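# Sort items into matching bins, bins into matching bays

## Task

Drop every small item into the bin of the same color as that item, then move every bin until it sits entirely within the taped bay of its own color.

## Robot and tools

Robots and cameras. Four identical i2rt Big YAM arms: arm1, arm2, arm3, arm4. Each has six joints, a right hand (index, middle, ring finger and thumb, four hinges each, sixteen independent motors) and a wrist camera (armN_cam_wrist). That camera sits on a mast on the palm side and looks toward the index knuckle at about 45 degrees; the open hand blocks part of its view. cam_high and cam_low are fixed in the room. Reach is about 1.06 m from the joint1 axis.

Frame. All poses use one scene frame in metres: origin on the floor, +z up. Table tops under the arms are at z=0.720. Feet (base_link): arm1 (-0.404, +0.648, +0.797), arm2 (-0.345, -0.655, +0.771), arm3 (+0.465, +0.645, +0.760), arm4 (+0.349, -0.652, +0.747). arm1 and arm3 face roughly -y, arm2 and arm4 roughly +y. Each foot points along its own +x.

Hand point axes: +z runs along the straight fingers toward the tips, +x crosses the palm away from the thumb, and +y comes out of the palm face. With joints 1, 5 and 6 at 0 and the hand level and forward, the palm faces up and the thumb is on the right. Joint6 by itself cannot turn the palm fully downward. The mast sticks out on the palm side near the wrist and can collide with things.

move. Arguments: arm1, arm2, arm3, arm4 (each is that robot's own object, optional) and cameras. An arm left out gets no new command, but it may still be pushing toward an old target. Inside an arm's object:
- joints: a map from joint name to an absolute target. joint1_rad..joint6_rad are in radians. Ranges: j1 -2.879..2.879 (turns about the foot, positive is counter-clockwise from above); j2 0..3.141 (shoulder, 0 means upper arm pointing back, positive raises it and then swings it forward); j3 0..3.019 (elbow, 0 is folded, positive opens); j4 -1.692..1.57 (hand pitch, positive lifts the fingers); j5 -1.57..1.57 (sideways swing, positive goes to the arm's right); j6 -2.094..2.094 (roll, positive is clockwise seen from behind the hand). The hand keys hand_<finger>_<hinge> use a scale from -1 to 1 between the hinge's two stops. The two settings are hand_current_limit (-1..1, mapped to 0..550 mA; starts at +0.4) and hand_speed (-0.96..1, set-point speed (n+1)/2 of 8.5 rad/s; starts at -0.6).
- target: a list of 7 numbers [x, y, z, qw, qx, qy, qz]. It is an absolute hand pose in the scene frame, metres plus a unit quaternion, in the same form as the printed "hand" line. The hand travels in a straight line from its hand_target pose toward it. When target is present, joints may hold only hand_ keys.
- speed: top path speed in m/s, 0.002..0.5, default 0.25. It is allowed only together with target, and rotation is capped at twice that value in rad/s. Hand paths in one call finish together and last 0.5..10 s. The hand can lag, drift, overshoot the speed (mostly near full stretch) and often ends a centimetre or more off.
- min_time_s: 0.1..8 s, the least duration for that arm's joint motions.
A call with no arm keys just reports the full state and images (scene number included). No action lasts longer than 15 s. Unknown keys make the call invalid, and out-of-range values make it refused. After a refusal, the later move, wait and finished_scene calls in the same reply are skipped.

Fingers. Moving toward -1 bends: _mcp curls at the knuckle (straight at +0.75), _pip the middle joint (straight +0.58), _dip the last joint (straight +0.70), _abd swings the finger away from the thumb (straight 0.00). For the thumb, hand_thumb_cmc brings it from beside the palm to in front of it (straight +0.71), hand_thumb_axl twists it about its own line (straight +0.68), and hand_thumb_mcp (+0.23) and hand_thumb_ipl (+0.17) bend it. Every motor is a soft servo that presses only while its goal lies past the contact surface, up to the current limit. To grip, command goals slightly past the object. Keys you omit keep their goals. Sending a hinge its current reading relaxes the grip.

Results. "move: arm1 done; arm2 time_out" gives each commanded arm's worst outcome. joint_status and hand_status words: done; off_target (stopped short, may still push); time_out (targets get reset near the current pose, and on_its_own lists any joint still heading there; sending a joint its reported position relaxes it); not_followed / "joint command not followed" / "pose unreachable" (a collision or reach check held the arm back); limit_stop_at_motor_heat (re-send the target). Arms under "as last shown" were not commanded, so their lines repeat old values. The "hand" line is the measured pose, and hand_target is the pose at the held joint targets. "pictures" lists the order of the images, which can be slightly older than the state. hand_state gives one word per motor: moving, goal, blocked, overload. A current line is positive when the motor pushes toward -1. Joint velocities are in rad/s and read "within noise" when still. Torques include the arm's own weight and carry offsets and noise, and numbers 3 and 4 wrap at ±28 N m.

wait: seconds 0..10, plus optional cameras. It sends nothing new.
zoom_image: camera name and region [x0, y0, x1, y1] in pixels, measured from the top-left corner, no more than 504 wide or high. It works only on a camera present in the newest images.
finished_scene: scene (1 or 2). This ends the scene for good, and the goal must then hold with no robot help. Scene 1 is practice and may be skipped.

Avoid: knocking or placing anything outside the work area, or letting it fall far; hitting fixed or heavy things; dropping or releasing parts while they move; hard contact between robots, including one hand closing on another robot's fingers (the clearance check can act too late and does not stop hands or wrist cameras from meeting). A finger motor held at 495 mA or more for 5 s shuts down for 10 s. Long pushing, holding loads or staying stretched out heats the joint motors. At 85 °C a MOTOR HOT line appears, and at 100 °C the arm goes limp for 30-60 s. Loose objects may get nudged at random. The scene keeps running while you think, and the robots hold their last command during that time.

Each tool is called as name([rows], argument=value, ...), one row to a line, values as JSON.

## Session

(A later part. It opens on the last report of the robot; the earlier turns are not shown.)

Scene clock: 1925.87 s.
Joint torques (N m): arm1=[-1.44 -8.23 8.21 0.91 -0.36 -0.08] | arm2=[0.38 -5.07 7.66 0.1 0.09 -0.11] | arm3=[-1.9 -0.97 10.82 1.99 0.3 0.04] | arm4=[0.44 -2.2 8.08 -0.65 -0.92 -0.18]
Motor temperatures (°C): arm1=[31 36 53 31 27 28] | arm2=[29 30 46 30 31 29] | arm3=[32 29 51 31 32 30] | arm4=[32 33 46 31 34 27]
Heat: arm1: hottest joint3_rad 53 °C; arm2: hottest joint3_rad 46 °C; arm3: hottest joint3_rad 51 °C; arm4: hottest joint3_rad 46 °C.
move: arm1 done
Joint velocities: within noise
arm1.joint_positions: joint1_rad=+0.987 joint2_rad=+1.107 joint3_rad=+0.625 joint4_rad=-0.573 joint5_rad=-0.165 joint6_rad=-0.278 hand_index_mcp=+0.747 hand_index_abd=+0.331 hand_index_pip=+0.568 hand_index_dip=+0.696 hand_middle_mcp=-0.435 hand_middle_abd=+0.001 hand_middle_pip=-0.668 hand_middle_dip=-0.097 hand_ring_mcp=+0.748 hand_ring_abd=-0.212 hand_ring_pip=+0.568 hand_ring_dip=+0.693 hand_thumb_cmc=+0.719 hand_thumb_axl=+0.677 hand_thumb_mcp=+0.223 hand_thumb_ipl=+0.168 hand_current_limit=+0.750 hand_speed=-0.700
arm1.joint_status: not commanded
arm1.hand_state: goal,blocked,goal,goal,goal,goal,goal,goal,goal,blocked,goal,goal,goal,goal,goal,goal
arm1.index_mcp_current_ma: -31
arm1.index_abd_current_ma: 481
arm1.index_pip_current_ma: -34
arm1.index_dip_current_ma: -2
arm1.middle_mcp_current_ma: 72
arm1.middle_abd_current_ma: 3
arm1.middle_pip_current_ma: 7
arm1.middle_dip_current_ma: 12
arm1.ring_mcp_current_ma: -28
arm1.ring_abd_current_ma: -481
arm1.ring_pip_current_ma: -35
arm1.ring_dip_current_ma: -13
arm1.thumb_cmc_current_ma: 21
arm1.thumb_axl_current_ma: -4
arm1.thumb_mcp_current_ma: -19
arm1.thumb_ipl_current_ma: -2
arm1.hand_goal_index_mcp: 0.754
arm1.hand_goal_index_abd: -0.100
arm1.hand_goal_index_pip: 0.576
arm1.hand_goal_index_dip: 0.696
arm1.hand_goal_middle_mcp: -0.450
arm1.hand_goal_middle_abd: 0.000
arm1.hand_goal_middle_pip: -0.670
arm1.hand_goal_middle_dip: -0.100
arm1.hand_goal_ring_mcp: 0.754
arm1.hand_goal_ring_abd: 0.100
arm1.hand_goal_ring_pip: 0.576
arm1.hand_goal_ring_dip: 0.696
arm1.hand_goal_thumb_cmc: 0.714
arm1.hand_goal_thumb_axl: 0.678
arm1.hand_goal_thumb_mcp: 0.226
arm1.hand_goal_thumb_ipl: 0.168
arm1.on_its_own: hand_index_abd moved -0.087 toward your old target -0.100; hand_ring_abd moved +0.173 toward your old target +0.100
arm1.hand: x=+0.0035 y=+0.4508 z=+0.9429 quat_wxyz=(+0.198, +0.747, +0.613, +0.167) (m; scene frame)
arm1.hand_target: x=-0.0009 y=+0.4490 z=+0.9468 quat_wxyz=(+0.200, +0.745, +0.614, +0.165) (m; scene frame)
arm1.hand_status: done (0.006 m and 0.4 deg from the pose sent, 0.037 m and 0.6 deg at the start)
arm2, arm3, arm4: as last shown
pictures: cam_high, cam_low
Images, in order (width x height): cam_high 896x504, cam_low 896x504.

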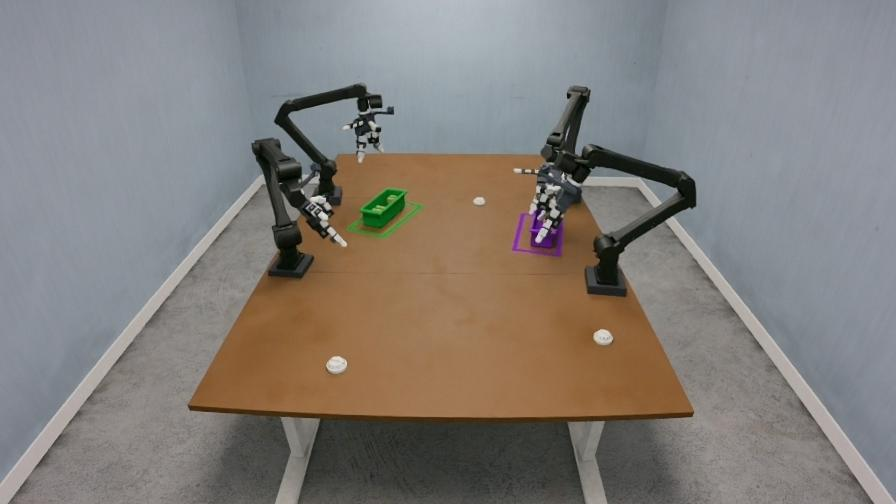

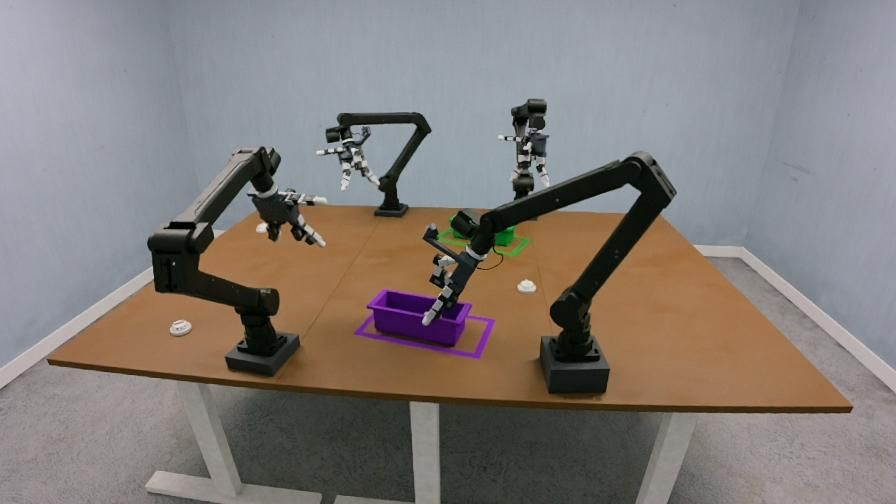

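move(arm1={"target": [-0.03, 0.434, 0.947, 0.1997, 0.7453, 0.6144, 0.1646], "speed": 0.1}, cameras=["cam_high","cam_low"])

zoom_image(camera="cam_low", region=[350, 230, 500, 360])

zoom_image(camera="cam_high", region=[500, 190, 580, 270])

Scene clock: 1934.47 s.
Joint torques (N m): arm1=[-1.55 -7.53 8.32 0.91 -0.36 -0.09] | arm2=[-0.15 -4.54 7.61 0.17 0.06 -0.1] | arm3=[-1.9 -0.32 10.82 2 0.3 0.02] | arm4=[0.56 -2.2 8.06 -0.64 -0.93 -0.18]
Motor temperatures (°C): arm1=[31 36 52 31 27 28] | arm2=[29 30 46 30 31 29] | arm3=[32 29 51 31 32 30] | arm4=[32 33 46 31 34 27]
Heat: arm1: hottest joint3_rad 52 °C; arm2: hottest joint3_rad 46 °C; arm3: hottest joint3_rad 51 °C; arm4: hottest joint3_rad 46 °C.
move: arm1 done
Joint velocities: within noise
arm1.joint_positions: joint1_rad=+0.885 joint2_rad=+1.056 joint3_rad=+0.594 joint4_rad=-0.611 joint5_rad=-0.217 joint6_rad=-0.368 hand_index_mcp=+0.744 hand_index_abd=+0.331 hand_index_pip=+0.568 hand_index_dip=+0.695 hand_middle_mcp=-0.435 hand_middle_abd=+0.001 hand_middle_pip=-0.668 hand_middle_dip=-0.097 hand_ring_mcp=+0.750 hand_ring_abd=-0.212 hand_ring_pip=+0.573 hand_ring_dip=+0.693 hand_thumb_cmc=+0.719 hand_thumb_axl=+0.677 hand_thumb_mcp=+0.223 hand_thumb_ipl=+0.168 hand_current_limit=+0.750 hand_speed=-0.700
arm1.joint_status: not commanded
arm1.hand_state: goal,blocked,goal,goal,goal,goal,goal,goal,goal,blocked,goal,goal,goal,goal,goal,goal
arm1.index_mcp_current_ma: -47
arm1.index_abd_current_ma: 481
arm1.index_pip_current_ma: -34
arm1.index_dip_current_ma: -6
arm1.middle_mcp_current_ma: 72
arm1.middle_abd_current_ma: 3
arm1.middle_pip_current_ma: 7
arm1.middle_dip_current_ma: 12
arm1.ring_mcp_current_ma: -20
arm1.ring_abd_current_ma: -481
arm1.ring_pip_current_ma: -11
arm1.ring_dip_current_ma: -13
arm1.thumb_cmc_current_ma: 21
arm1.thumb_axl_current_ma: -4
arm1.thumb_mcp_current_ma: -19
arm1.thumb_ipl_current_ma: -2
arm1.hand_goal_index_mcp: 0.754
arm1.hand_goal_index_abd: -0.100
arm1.hand_goal_index_pip: 0.576
arm1.hand_goal_index_dip: 0.696
arm1.hand_goal_middle_mcp: -0.450
arm1.hand_goal_middle_abd: 0.000
arm1.hand_goal_middle_pip: -0.670
arm1.hand_goal_middle_dip: -0.100
arm1.hand_goal_ring_mcp: 0.754
arm1.hand_goal_ring_abd: 0.100
arm1.hand_goal_ring_pip: 0.576
arm1.hand_goal_ring_dip: 0.696
arm1.hand_goal_thumb_cmc: 0.714
arm1.hand_goal_thumb_axl: 0.678
arm1.hand_goal_thumb_mcp: 0.226
arm1.hand_goal_thumb_ipl: 0.168
arm1.hand: x=-0.0257 y=+0.4360 z=+0.9429 quat_wxyz=(+0.197, +0.747, +0.613, +0.167) (m; scene frame)
arm1.hand_target: x=-0.0299 y=+0.4340 z=+0.9470 quat_wxyz=(+0.200, +0.745, +0.614, +0.165) (m; scene frame)
arm1.hand_status: done (0.006 m and 0.5 deg from the pose sent, 0.038 m and 0.4 deg at the start)
arm2, arm3, arm4: as last shown
pictures: cam_high, cam_low
Images, in order (width x height): cam_high 896x504, cam_low 896x504.

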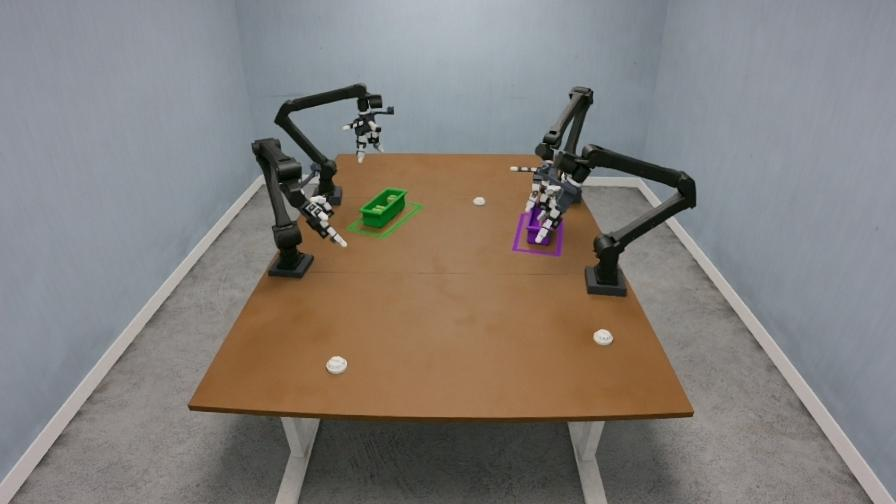

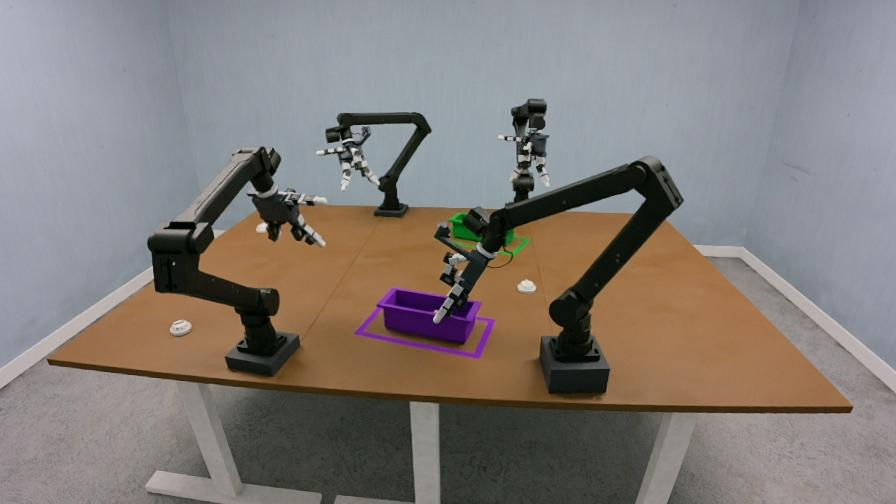

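Scaled by 3.360 from the camera's 896x504 image, which has a finer 1280x720 frame.

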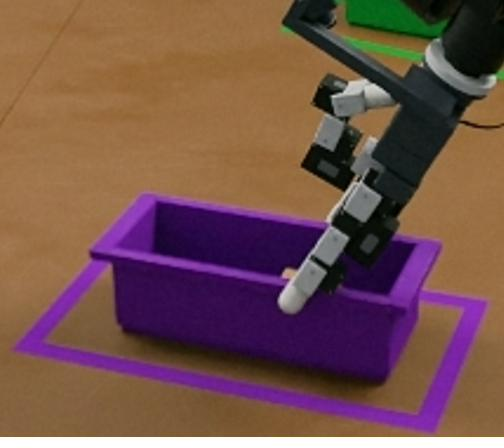

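Scaled by 6.300 from the camera's 896x504 image, which has a finer 1280x720 frame.

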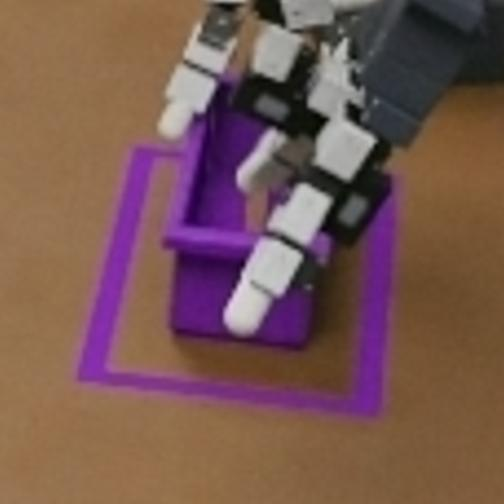

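move(arm1={"target": [-0.028, 0.434, 0.938, 0.1997, 0.7453, 0.6144, 0.1646], "speed": 0.08})

move(arm1={"joints": {"hand_current_limit": 0.4, "hand_index_abd": 0.5, "hand_ring_abd": -0.5}})

move(arm1={"target": [-0.028, 0.434, 1.06, 0.1997, 0.7453, 0.6144, 0.1646], "speed": 0.15})

move(arm1={"target": [-0.36, 0.24, 1.1, 0.194, 0.724, 0.640, 0.171], "speed": 0.25}, cameras=["cam_high","cam_low"])

zoom_image(camera="cam_low", region=[350, 270, 500, 360])

zoom_image(camera="cam_high", region=[500, 190, 580, 270])

Scene clock: 1946.80 s.
Joint torques (N m): arm1=[-1.2 -5.83 7.5 2.18 -0.29 -0.06] | arm2=[0.26 -4.6 7.6 0.23 0.08 -0.09] | arm3=[-1.49 -0.15 10.77 1.96 0.29 -0.01] | arm4=[0.5 -2.2 8.08 -0.64 -0.92 -0.18]
Motor temperatures (°C): arm1=[31 36 52 30 27 28] | arm2=[29 30 46 30 31 29] | arm3=[32 29 51 31 32 30] | arm4=[32 33 46 31 34 27]
Heat: arm1: hottest joint3_rad 52 °C; arm2: hottest joint3_rad 46 °C; arm3: hottest joint3_rad 51 °C; arm4: hottest joint3_rad 46 °C.
move: arm1 done
Joint velocities: within noise
arm1.joint_positions: joint1_rad=+0.885 joint2_rad=+1.056 joint3_rad=+0.591 joint4_rad=-0.606 joint5_rad=-0.217 joint6_rad=-0.369 hand_index_mcp=+0.744 hand_index_abd=+0.331 hand_index_pip=+0.568 hand_index_dip=+0.695 hand_middle_mcp=-0.435 hand_middle_abd=+0.001 hand_middle_pip=-0.668 hand_middle_dip=-0.097 hand_ring_mcp=+0.749 hand_ring_abd=-0.212 hand_ring_pip=+0.573 hand_ring_dip=+0.693 hand_thumb_cmc=+0.719 hand_thumb_axl=+0.677 hand_thumb_mcp=+0.223 hand_thumb_ipl=+0.168 hand_current_limit=+0.750 hand_speed=-0.700
arm1.joint_status: not commanded
arm1.hand_state: goal,blocked,goal,goal,goal,goal,goal,goal,goal,blocked,goal,goal,goal,goal,goal,goal
arm1.index_mcp_current_ma: -48
arm1.index_abd_current_ma: 481
arm1.index_pip_current_ma: -34
arm1.index_dip_current_ma: -6
arm1.middle_mcp_current_ma: 72
arm1.middle_abd_current_ma: 3
arm1.middle_pip_current_ma: 7
arm1.middle_dip_current_ma: 12
arm1.ring_mcp_current_ma: -24
arm1.ring_abd_current_ma: -481
arm1.ring_pip_current_ma: -14
arm1.ring_dip_current_ma: -13
arm1.thumb_cmc_current_ma: 21
arm1.thumb_axl_current_ma: -4
arm1.thumb_mcp_current_ma: -19
arm1.thumb_ipl_current_ma: -2
arm1.hand_goal_index_mcp: 0.754
arm1.hand_goal_index_abd: -0.100
arm1.hand_goal_index_pip: 0.576
arm1.hand_goal_index_dip: 0.696
arm1.hand_goal_middle_mcp: -0.450
arm1.hand_goal_middle_abd: 0.000
arm1.hand_goal_middle_pip: -0.670
arm1.hand_goal_middle_dip: -0.100
arm1.hand_goal_ring_mcp: 0.754
arm1.hand_goal_ring_abd: 0.100
arm1.hand_goal_ring_pip: 0.576
arm1.hand_goal_ring_dip: 0.696
arm1.hand_goal_thumb_cmc: 0.714
arm1.hand_goal_thumb_axl: 0.678
arm1.hand_goal_thumb_mcp: 0.226
arm1.hand_goal_thumb_ipl: 0.168
arm1.hand: x=-0.0259 y=+0.4362 z=+0.9421 quat_wxyz=(+0.198, +0.746, +0.613, +0.167) (m; scene frame)
arm1.hand_target: x=-0.0281 y=+0.4341 z=+0.9380 quat_wxyz=(+0.200, +0.745, +0.614, +0.165) (m; scene frame)
arm1.hand_status: done (0.005 m and 0.4 deg from the pose sent, 0.006 m and 0.5 deg at the start)
arm2.joint_positions: joint1_rad=-0.052 joint2_rad=+0.923 joint3_rad=+1.116 joint4_rad=-1.685 joint5_rad=+0.018 joint6_rad=+0.622 hand_index_mcp=+0.756 hand_index_abd=+0.494 hand_index_pip=+0.575 hand_index_dip=+0.694 hand_middle_mcp=-0.436 hand_middle_abd=+0.000 hand_middle_pip=-0.669 hand_middle_dip=-0.098 hand_ring_mcp=+0.756 hand_ring_abd=-0.494 hand_ring_pip=+0.579 hand_ring_dip=+0.699 hand_thumb_cmc=+0.718 hand_thumb_axl=+0.677 hand_thumb_mcp=+0.223 hand_thumb_ipl=+0.168 hand_current_limit=+0.400 hand_speed=-0.600
arm2.joint_status: not commanded
arm2.hand_state: goal,goal,goal,goal,goal,goal,goal,goal,goal,goal,goal,goal,goal,goal,goal,goal
arm2.index_mcp_current_ma: 3
arm2.index_abd_current_ma: -11
arm2.index_pip_current_ma: -2
arm2.index_dip_current_ma: -4
arm2.middle_mcp_current_ma: 37
arm2.middle_abd_current_ma: 0
arm2.middle_pip_current_ma: 2
arm2.middle_dip_current_ma: 3
arm2.ring_mcp_current_ma: 4
arm2.ring_abd_current_ma: 9
arm2.ring_pip_current_ma: 4
arm2.ring_dip_current_ma: 5
arm2.thumb_cmc_current_ma: 6
arm2.thumb_axl_current_ma: -1
arm2.thumb_mcp_current_ma: -6
arm2.thumb_ipl_current_ma: 0
arm2.hand_goal_index_mcp: 0.754
arm2.hand_goal_index_abd: 0.500
arm2.hand_goal_index_pip: 0.576
arm2.hand_goal_index_dip: 0.696
arm2.hand_goal_middle_mcp: -0.450
arm2.hand_goal_middle_abd: 0.000
arm2.hand_goal_middle_pip: -0.670
arm2.hand_goal_middle_dip: -0.100
arm2.hand_goal_ring_mcp: 0.754
arm2.hand_goal_ring_abd: -0.500
arm2.hand_goal_ring_pip: 0.576
arm2.hand_goal_ring_dip: 0.696
arm2.hand_goal_thumb_cmc: 0.714
arm2.hand_goal_thumb_axl: 0.678
arm2.hand_goal_thumb_mcp: 0.226
arm2.hand_goal_thumb_ipl: 0.168
arm2.hand: x=-0.2982 y=-0.3556 z=+1.0794 quat_wxyz=(-0.006, +0.268, +0.962, +0.045) (m; scene frame)
arm2.hand_target: x=-0.2999 y=-0.3595 z=+1.0792 quat_wxyz=(-0.007, +0.262, +0.964, +0.042) (m; scene frame)
arm2.hand_status: not commanded
arm3: as last shown
arm4.joint_positions: joint1_rad=-0.920 joint2_rad=+0.910 joint3_rad=+0.971 joint4_rad=-1.693 joint5_rad=-0.525 joint6_rad=-1.737 hand_index_mcp=+0.756 hand_index_abd=+0.494 hand_index_pip=+0.574 hand_index_dip=+0.693 hand_middle_mcp=-0.437 hand_middle_abd=+0.001 hand_middle_pip=-0.668 hand_middle_dip=-0.098 hand_ring_mcp=+0.756 hand_ring_abd=-0.495 hand_ring_pip=+0.574 hand_ring_dip=+0.693 hand_thumb_cmc=+0.717 hand_thumb_axl=+0.677 hand_thumb_mcp=+0.223 hand_thumb_ipl=+0.168 hand_current_limit=+0.750 hand_speed=-0.600
arm4.joint_status: not commanded
arm4.hand_state: goal,goal,goal,goal,goal,goal,goal,goal,goal,goal,goal,goal,goal,goal,goal,goal
arm4.index_mcp_current_ma: 0
arm4.index_abd_current_ma: -1
arm4.index_pip_current_ma: 0
arm4.index_dip_current_ma: 0
arm4.middle_mcp_current_ma: 4
arm4.middle_abd_current_ma: 0
arm4.middle_pip_current_ma: 0
arm4.middle_dip_current_ma: 0
arm4.ring_mcp_current_ma: 0
arm4.ring_abd_current_ma: 0
arm4.ring_pip_current_ma: 0
arm4.ring_dip_current_ma: 0
arm4.thumb_cmc_current_ma: 0
arm4.thumb_axl_current_ma: 0
arm4.thumb_mcp_current_ma: 0
arm4.thumb_ipl_current_ma: 0
arm4.hand_goal_index_mcp: 0.754
arm4.hand_goal_index_abd: 0.500
arm4.hand_goal_index_pip: 0.576
arm4.hand_goal_index_dip: 0.696
arm4.hand_goal_middle_mcp: -0.450
arm4.hand_goal_middle_abd: 0.000
arm4.hand_goal_middle_pip: -0.670
arm4.hand_goal_middle_dip: -0.100
arm4.hand_goal_ring_mcp: 0.754
arm4.hand_goal_ring_abd: -0.500
arm4.hand_goal_ring_pip: 0.576
arm4.hand_goal_ring_dip: 0.696
arm4.hand_goal_thumb_cmc: 0.714
arm4.hand_goal_thumb_axl: 0.678
arm4.hand_goal_thumb_mcp: 0.226
arm4.hand_goal_thumb_ipl: 0.168
arm4.hand: x=+0.4515 y=-0.3953 z=+1.0600 quat_wxyz=(-0.079, -0.333, +0.907, +0.246) (m; scene frame)
arm4.hand_target: x=+0.4500 y=-0.3992 z=+1.0594 quat_wxyz=(-0.081, -0.329, +0.908, +0.246) (m; scene frame)
arm4.hand_status: not commanded
pictures: none

Scene clock: 1947.60 s.
Joint torques (N m): arm1=[-1.08 -5.71 8.64 2.07 -0.3 -0.04] | arm2=[0.26 -4.89 7.64 0.18 0.04 -0.1] | arm3=[-1.85 -0.56 10.71 1.95 0.32 0.05] | arm4=[0.44 -2.32 8.08 -0.64 -0.92 -0.19]
Motor temperatures (°C): arm1=[31 36 52 30 27 28] | arm2=[29 30 46 30 31 29] | arm3=[32 29 51 31 32 30] | arm4=[32 33 46 31 34 27]
Heat: arm1: hottest joint3_rad 52 °C; arm2: hottest joint3_rad 46 °C; arm3: hottest joint3_rad 51 °C; arm4: hottest joint3_rad 46 °C.
move: arm1 done
Joint velocities: within noise
arm1.joint_positions: joint1_rad=+0.885 joint2_rad=+1.056 joint3_rad=+0.576 joint4_rad=-0.604 joint5_rad=-0.216 joint6_rad=-0.370 hand_index_mcp=+0.754 hand_index_abd=+0.499 hand_index_pip=+0.573 hand_index_dip=+0.695 hand_middle_mcp=-0.435 hand_middle_abd=+0.001 hand_middle_pip=-0.668 hand_middle_dip=-0.097 hand_ring_mcp=+0.755 hand_ring_abd=-0.492 hand_ring_pip=+0.574 hand_ring_dip=+0.693 hand_thumb_cmc=+0.719 hand_thumb_axl=+0.677 hand_thumb_mcp=+0.223 hand_thumb_ipl=+0.168 hand_current_limit=+0.400 hand_speed=-0.700
arm1.joint_status: all done
arm1.hand_state: goal,goal,goal,goal,goal,goal,goal,goal,goal,goal,goal,goal,goal,goal,goal,goal
arm1.index_mcp_current_ma: 1
arm1.index_abd_current_ma: -4
arm1.index_pip_current_ma: -11
arm1.index_dip_current_ma: -6
arm1.middle_mcp_current_ma: 72
arm1.middle_abd_current_ma: 3
arm1.middle_pip_current_ma: 7
arm1.middle_dip_current_ma: 12
arm1.ring_mcp_current_ma: 6
arm1.ring_abd_current_ma: 31
arm1.ring_pip_current_ma: -9
arm1.ring_dip_current_ma: -13
arm1.thumb_cmc_current_ma: 22
arm1.thumb_axl_current_ma: -4
arm1.thumb_mcp_current_ma: -19
arm1.thumb_ipl_current_ma: -2
arm1.hand_goal_index_mcp: 0.754
arm1.hand_goal_index_abd: 0.500
arm1.hand_goal_index_pip: 0.576
arm1.hand_goal_index_dip: 0.696
arm1.hand_goal_middle_mcp: -0.450
arm1.hand_goal_middle_abd: 0.000
arm1.hand_goal_middle_pip: -0.670
arm1.hand_goal_middle_dip: -0.100
arm1.hand_goal_ring_mcp: 0.754
arm1.hand_goal_ring_abd: -0.500
arm1.hand_goal_ring_pip: 0.576
arm1.hand_goal_ring_dip: 0.696
arm1.hand_goal_thumb_cmc: 0.714
arm1.hand_goal_thumb_axl: 0.678
arm1.hand_goal_thumb_mcp: 0.226
arm1.hand_goal_thumb_ipl: 0.168
arm1.hand: x=-0.0300 y=+0.4389 z=+0.9346 quat_wxyz=(+0.192, +0.748, +0.614, +0.165) (m; scene frame)
arm1.hand_target: x=-0.0280 y=+0.4341 z=+0.9381 quat_wxyz=(+0.200, +0.745, +0.614, +0.165) (m; scene frame)
arm1.hand_status: not commanded
arm2, arm4: as last shown
arm3.joint_positions: joint1_rad=+0.178 joint2_rad=+0.643 joint3_rad=+0.919 joint4_rad=-1.364 joint5_rad=+0.115 joint6_rad=+0.197 hand_index_mcp=+0.756 hand_index_abd=+0.493 hand_index_pip=+0.574 hand_index_dip=+0.696 hand_middle_mcp=-0.436 hand_middle_abd=+0.000 hand_middle_pip=-0.668 hand_middle_dip=-0.098 hand_ring_mcp=+0.762 hand_ring_abd=-0.493 hand_ring_pip=+0.579 hand_ring_dip=+0.696 hand_thumb_cmc=+0.718 hand_thumb_axl=+0.677 hand_thumb_mcp=+0.224 hand_thumb_ipl=+0.168 hand_current_limit=+0.400 hand_speed=-0.800
arm3.joint_status: not commanded
arm3.hand_state: goal,goal,goal,goal,goal,goal,goal,goal,goal,goal,goal,goal,goal,goal,goal,goal
arm3.index_mcp_current_ma: 8
arm3.index_abd_current_ma: -28
arm3.index_pip_current_ma: -7
arm3.index_dip_current_ma: -1
arm3.middle_mcp_current_ma: 73
arm3.middle_abd_current_ma: 2
arm3.middle_pip_current_ma: 8
arm3.middle_dip_current_ma: 11
arm3.ring_mcp_current_ma: 41
arm3.ring_abd_current_ma: 30
arm3.ring_pip_current_ma: 12
arm3.ring_dip_current_ma: 1
arm3.thumb_cmc_current_ma: 17
arm3.thumb_axl_current_ma: -4
arm3.thumb_mcp_current_ma: -15
arm3.thumb_ipl_current_ma: -2
arm3.hand_goal_index_mcp: 0.754
arm3.hand_goal_index_abd: 0.500
arm3.hand_goal_index_pip: 0.576
arm3.hand_goal_index_dip: 0.696
arm3.hand_goal_middle_mcp: -0.450
arm3.hand_goal_middle_abd: 0.000
arm3.hand_goal_middle_pip: -0.670
arm3.hand_goal_middle_dip: -0.100
arm3.hand_goal_ring_mcp: 0.754
arm3.hand_goal_ring_abd: -0.500
arm3.hand_goal_ring_pip: 0.576
arm3.hand_goal_ring_dip: 0.696
arm3.hand_goal_thumb_cmc: 0.714
arm3.hand_goal_thumb_axl: 0.678
arm3.hand_goal_thumb_mcp: 0.226
arm3.hand_goal_thumb_ipl: 0.168
arm3.hand: x=+0.4187 y=+0.3360 z=+1.1002 quat_wxyz=(+0.247, +0.964, -0.090, -0.027) (m; scene frame)
arm3.hand_target: x=+0.4200 y=+0.3303 z=+1.1099 quat_wxyz=(+0.258, +0.962, -0.092, -0.025) (m; scene frame)
arm3.hand_status: not commanded
pictures: none

Scene clock: 1949.23 s.
Joint torques (N m): arm1=[-1.26 -6.53 13.15 1.07 -0.34 -0.05] | arm2=[0.62 -4.42 7.71 0.17 0.06 -0.09] | arm3=[-1.61 -0.38 10.84 1.98 0.28 0.06] | arm4=[0.38 -2.26 8.08 -0.64 -0.92 -0.19]
Motor temperatures (°C): arm1=[31 36 52 30 27 28] | arm2=[29 30 46 30 31 29] | arm3=[32 29 51 31 32 30] | arm4=[32 33 46 31 34 27]
Heat: arm1: hottest joint3_rad 52 °C; arm2: hottest joint3_rad 46 °C; arm3: hottest joint3_rad 51 °C; arm4: hottest joint3_rad 46 °C.
move: arm1 off_target
Joint velocities: within noise
arm1.joint_positions: joint1_rad=+0.885 joint2_rad=+0.947 joint3_rad=+0.788 joint4_rad=-0.968 joint5_rad=-0.215 joint6_rad=-0.370 hand_index_mcp=+0.755 hand_index_abd=+0.501 hand_index_pip=+0.574 hand_index_dip=+0.695 hand_middle_mcp=-0.435 hand_middle_abd=+0.001 hand_middle_pip=-0.668 hand_middle_dip=-0.097 hand_ring_mcp=+0.755 hand_ring_abd=-0.492 hand_ring_pip=+0.574 hand_ring_dip=+0.693 hand_thumb_cmc=+0.719 hand_thumb_axl=+0.677 hand_thumb_mcp=+0.223 hand_thumb_ipl=+0.168 hand_current_limit=+0.400 hand_speed=-0.700
arm1.joint_status: not commanded
arm1.hand_state: goal,goal,goal,goal,goal,goal,goal,goal,goal,goal,goal,goal,goal,goal,goal,goal
arm1.index_mcp_current_ma: 4
arm1.index_abd_current_ma: 5
arm1.index_pip_current_ma: -9
arm1.index_dip_current_ma: -6
arm1.middle_mcp_current_ma: 72
arm1.middle_abd_current_ma: 3
arm1.middle_pip_current_ma: 7
arm1.middle_dip_current_ma: 12
arm1.ring_mcp_current_ma: 6
arm1.ring_abd_current_ma: 31
arm1.ring_pip_current_ma: -8
arm1.ring_dip_current_ma: -13
arm1.thumb_cmc_current_ma: 22
arm1.thumb_axl_current_ma: -4
arm1.thumb_mcp_current_ma: -19
arm1.thumb_ipl_current_ma: -2
arm1.hand_goal_index_mcp: 0.754
arm1.hand_goal_index_abd: 0.500
arm1.hand_goal_index_pip: 0.576
arm1.hand_goal_index_dip: 0.696
arm1.hand_goal_middle_mcp: -0.450
arm1.hand_goal_middle_abd: 0.000
arm1.hand_goal_middle_pip: -0.670
arm1.hand_goal_middle_dip: -0.100
arm1.hand_goal_ring_mcp: 0.754
arm1.hand_goal_ring_abd: -0.500
arm1.hand_goal_ring_pip: 0.576
arm1.hand_goal_ring_dip: 0.696
arm1.hand_goal_thumb_cmc: 0.714
arm1.hand_goal_thumb_axl: 0.678
arm1.hand_goal_thumb_mcp: 0.226
arm1.hand_goal_thumb_ipl: 0.168
arm1.hand: x=-0.0352 y=+0.4428 z=+1.0265 quat_wxyz=(+0.172, +0.753, +0.615, +0.159) (m; scene frame)
arm1.hand_target: x=-0.0290 y=+0.4348 z=+1.0596 quat_wxyz=(+0.200, +0.745, +0.614, +0.164) (m; scene frame)
arm1.hand_status: off_target (0.035 m and 3.3 deg from the pose sent, 0.126 m and 0.9 deg at the start)
arm2, arm3, arm4: as last shown
pictures: none

Scene clock: 1951.90 s.
Joint torques (N m): arm1=[-0.79 -9 11.85 -0.44 -0.66 -0.1] | arm2=[-0.21 -4.31 7.73 0.28 0.07 -0.09] | arm3=[-1.79 -0.5 10.81 1.99 0.31 -0.02] | arm4=[0.56 -2.32 8.05 -0.68 -0.92 -0.19]
Motor temperatures (°C): arm1=[31 36 52 30 27 28] | arm2=[29 30 46 30 31 29] | arm3=[32 29 51 31 32 30] | arm4=[32 33 46 31 34 27]
Heat: arm1: hottest joint3_rad 52 °C; arm2: hottest joint3_rad 46 °C; arm3: hottest joint3_rad 51 °C; arm4: hottest joint3_rad 46 °C.
move: arm1 off_target
Joint velocities: within noise
arm1.joint_positions: joint1_rad=-0.379 joint2_rad=+1.343 joint3_rad=+1.229 joint4_rad=-1.588 joint5_rad=-0.531 joint6_rad=-1.776 hand_index_mcp=+0.756 hand_index_abd=+0.501 hand_index_pip=+0.574 hand_index_dip=+0.695 hand_middle_mcp=-0.435 hand_middle_abd=+0.001 hand_middle_pip=-0.668 hand_middle_dip=-0.097 hand_ring_mcp=+0.756 hand_ring_abd=-0.493 hand_ring_pip=+0.574 hand_ring_dip=+0.693 hand_thumb_cmc=+0.719 hand_thumb_axl=+0.677 hand_thumb_mcp=+0.223 hand_thumb_ipl=+0.168 hand_current_limit=+0.400 hand_speed=-0.700
arm1.joint_status: not commanded
arm1.hand_state: goal,goal,goal,goal,goal,goal,goal,goal,goal,goal,goal,goal,goal,goal,goal,goal
arm1.index_mcp_current_ma: 9
arm1.index_abd_current_ma: 3
arm1.index_pip_current_ma: -7
arm1.index_dip_current_ma: -6
arm1.middle_mcp_current_ma: 71
arm1.middle_abd_current_ma: 3
arm1.middle_pip_current_ma: 7
arm1.middle_dip_current_ma: 12
arm1.ring_mcp_current_ma: 10
arm1.ring_abd_current_ma: 28
arm1.ring_pip_current_ma: -8
arm1.ring_dip_current_ma: -13
arm1.thumb_cmc_current_ma: 22
arm1.thumb_axl_current_ma: -4
arm1.thumb_mcp_current_ma: -19
arm1.thumb_ipl_current_ma: -2
arm1.hand_goal_index_mcp: 0.754
arm1.hand_goal_index_abd: 0.500
arm1.hand_goal_index_pip: 0.576
arm1.hand_goal_index_dip: 0.696
arm1.hand_goal_middle_mcp: -0.450
arm1.hand_goal_middle_abd: 0.000
arm1.hand_goal_middle_pip: -0.670
arm1.hand_goal_middle_dip: -0.100
arm1.hand_goal_ring_mcp: 0.754
arm1.hand_goal_ring_abd: -0.500
arm1.hand_goal_ring_pip: 0.576
arm1.hand_goal_ring_dip: 0.696
arm1.hand_goal_thumb_cmc: 0.714
arm1.hand_goal_thumb_axl: 0.678
arm1.hand_goal_thumb_mcp: 0.226
arm1.hand_goal_thumb_ipl: 0.168
arm1.hand: x=-0.3556 y=+0.2502 z=+1.0868 quat_wxyz=(+0.187, +0.730, +0.632, +0.183) (m; scene frame)
arm1.hand_target: x=-0.3599 y=+0.2406 z=+1.0999 quat_wxyz=(+0.194, +0.724, +0.639, +0.171) (m; scene frame)
arm1.hand_status: off_target (0.017 m and 2.0 deg from the pose sent, 0.390 m and 5.2 deg at the start)
arm2, arm3, arm4: as last shown
pictures: cam_high, cam_low
Images, in order (width x height): cam_high 896x504, cam_low 896x504.

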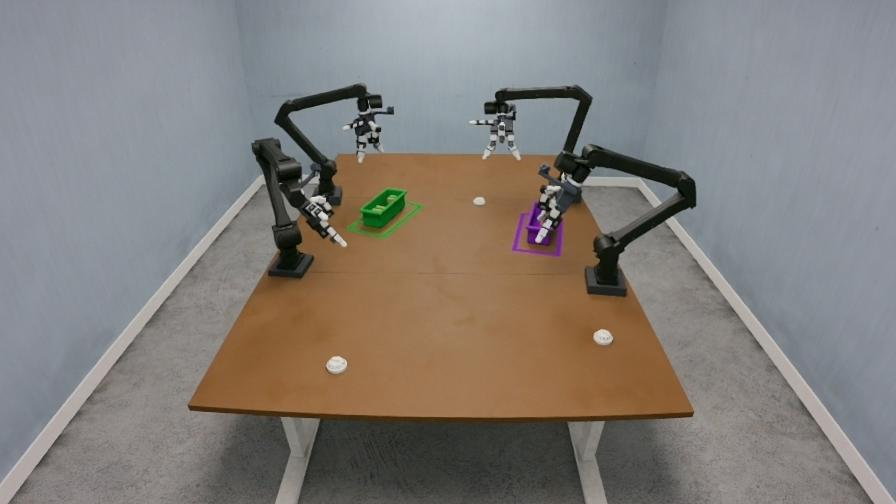

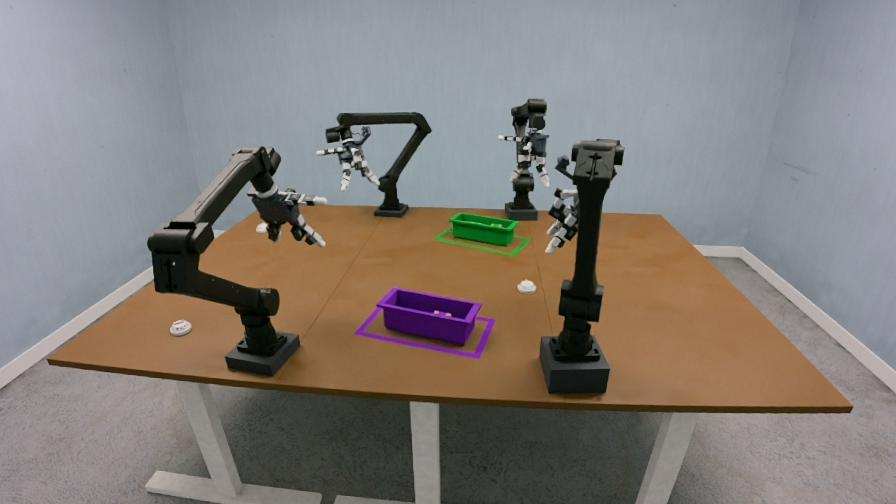

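Scaled by 3.360 from the camera's 896x504 image, which has a finer 1280x720 frame.

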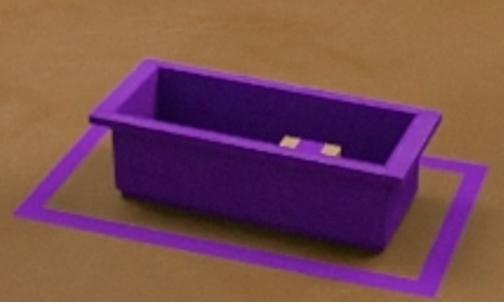

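Scaled by 6.300 from the camera's 896x504 image, which has a finer 1280x720 frame.

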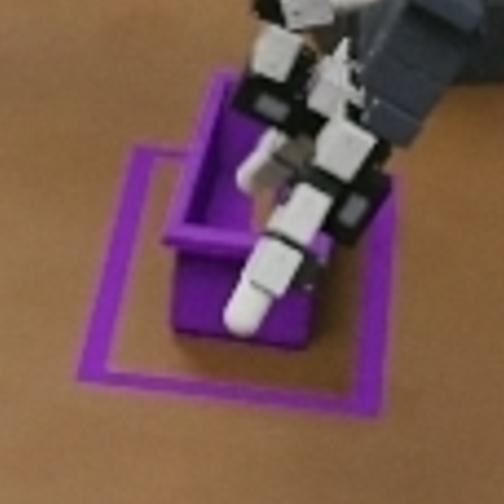

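finished_scene(scene=2)

The scene is finished: the task was done.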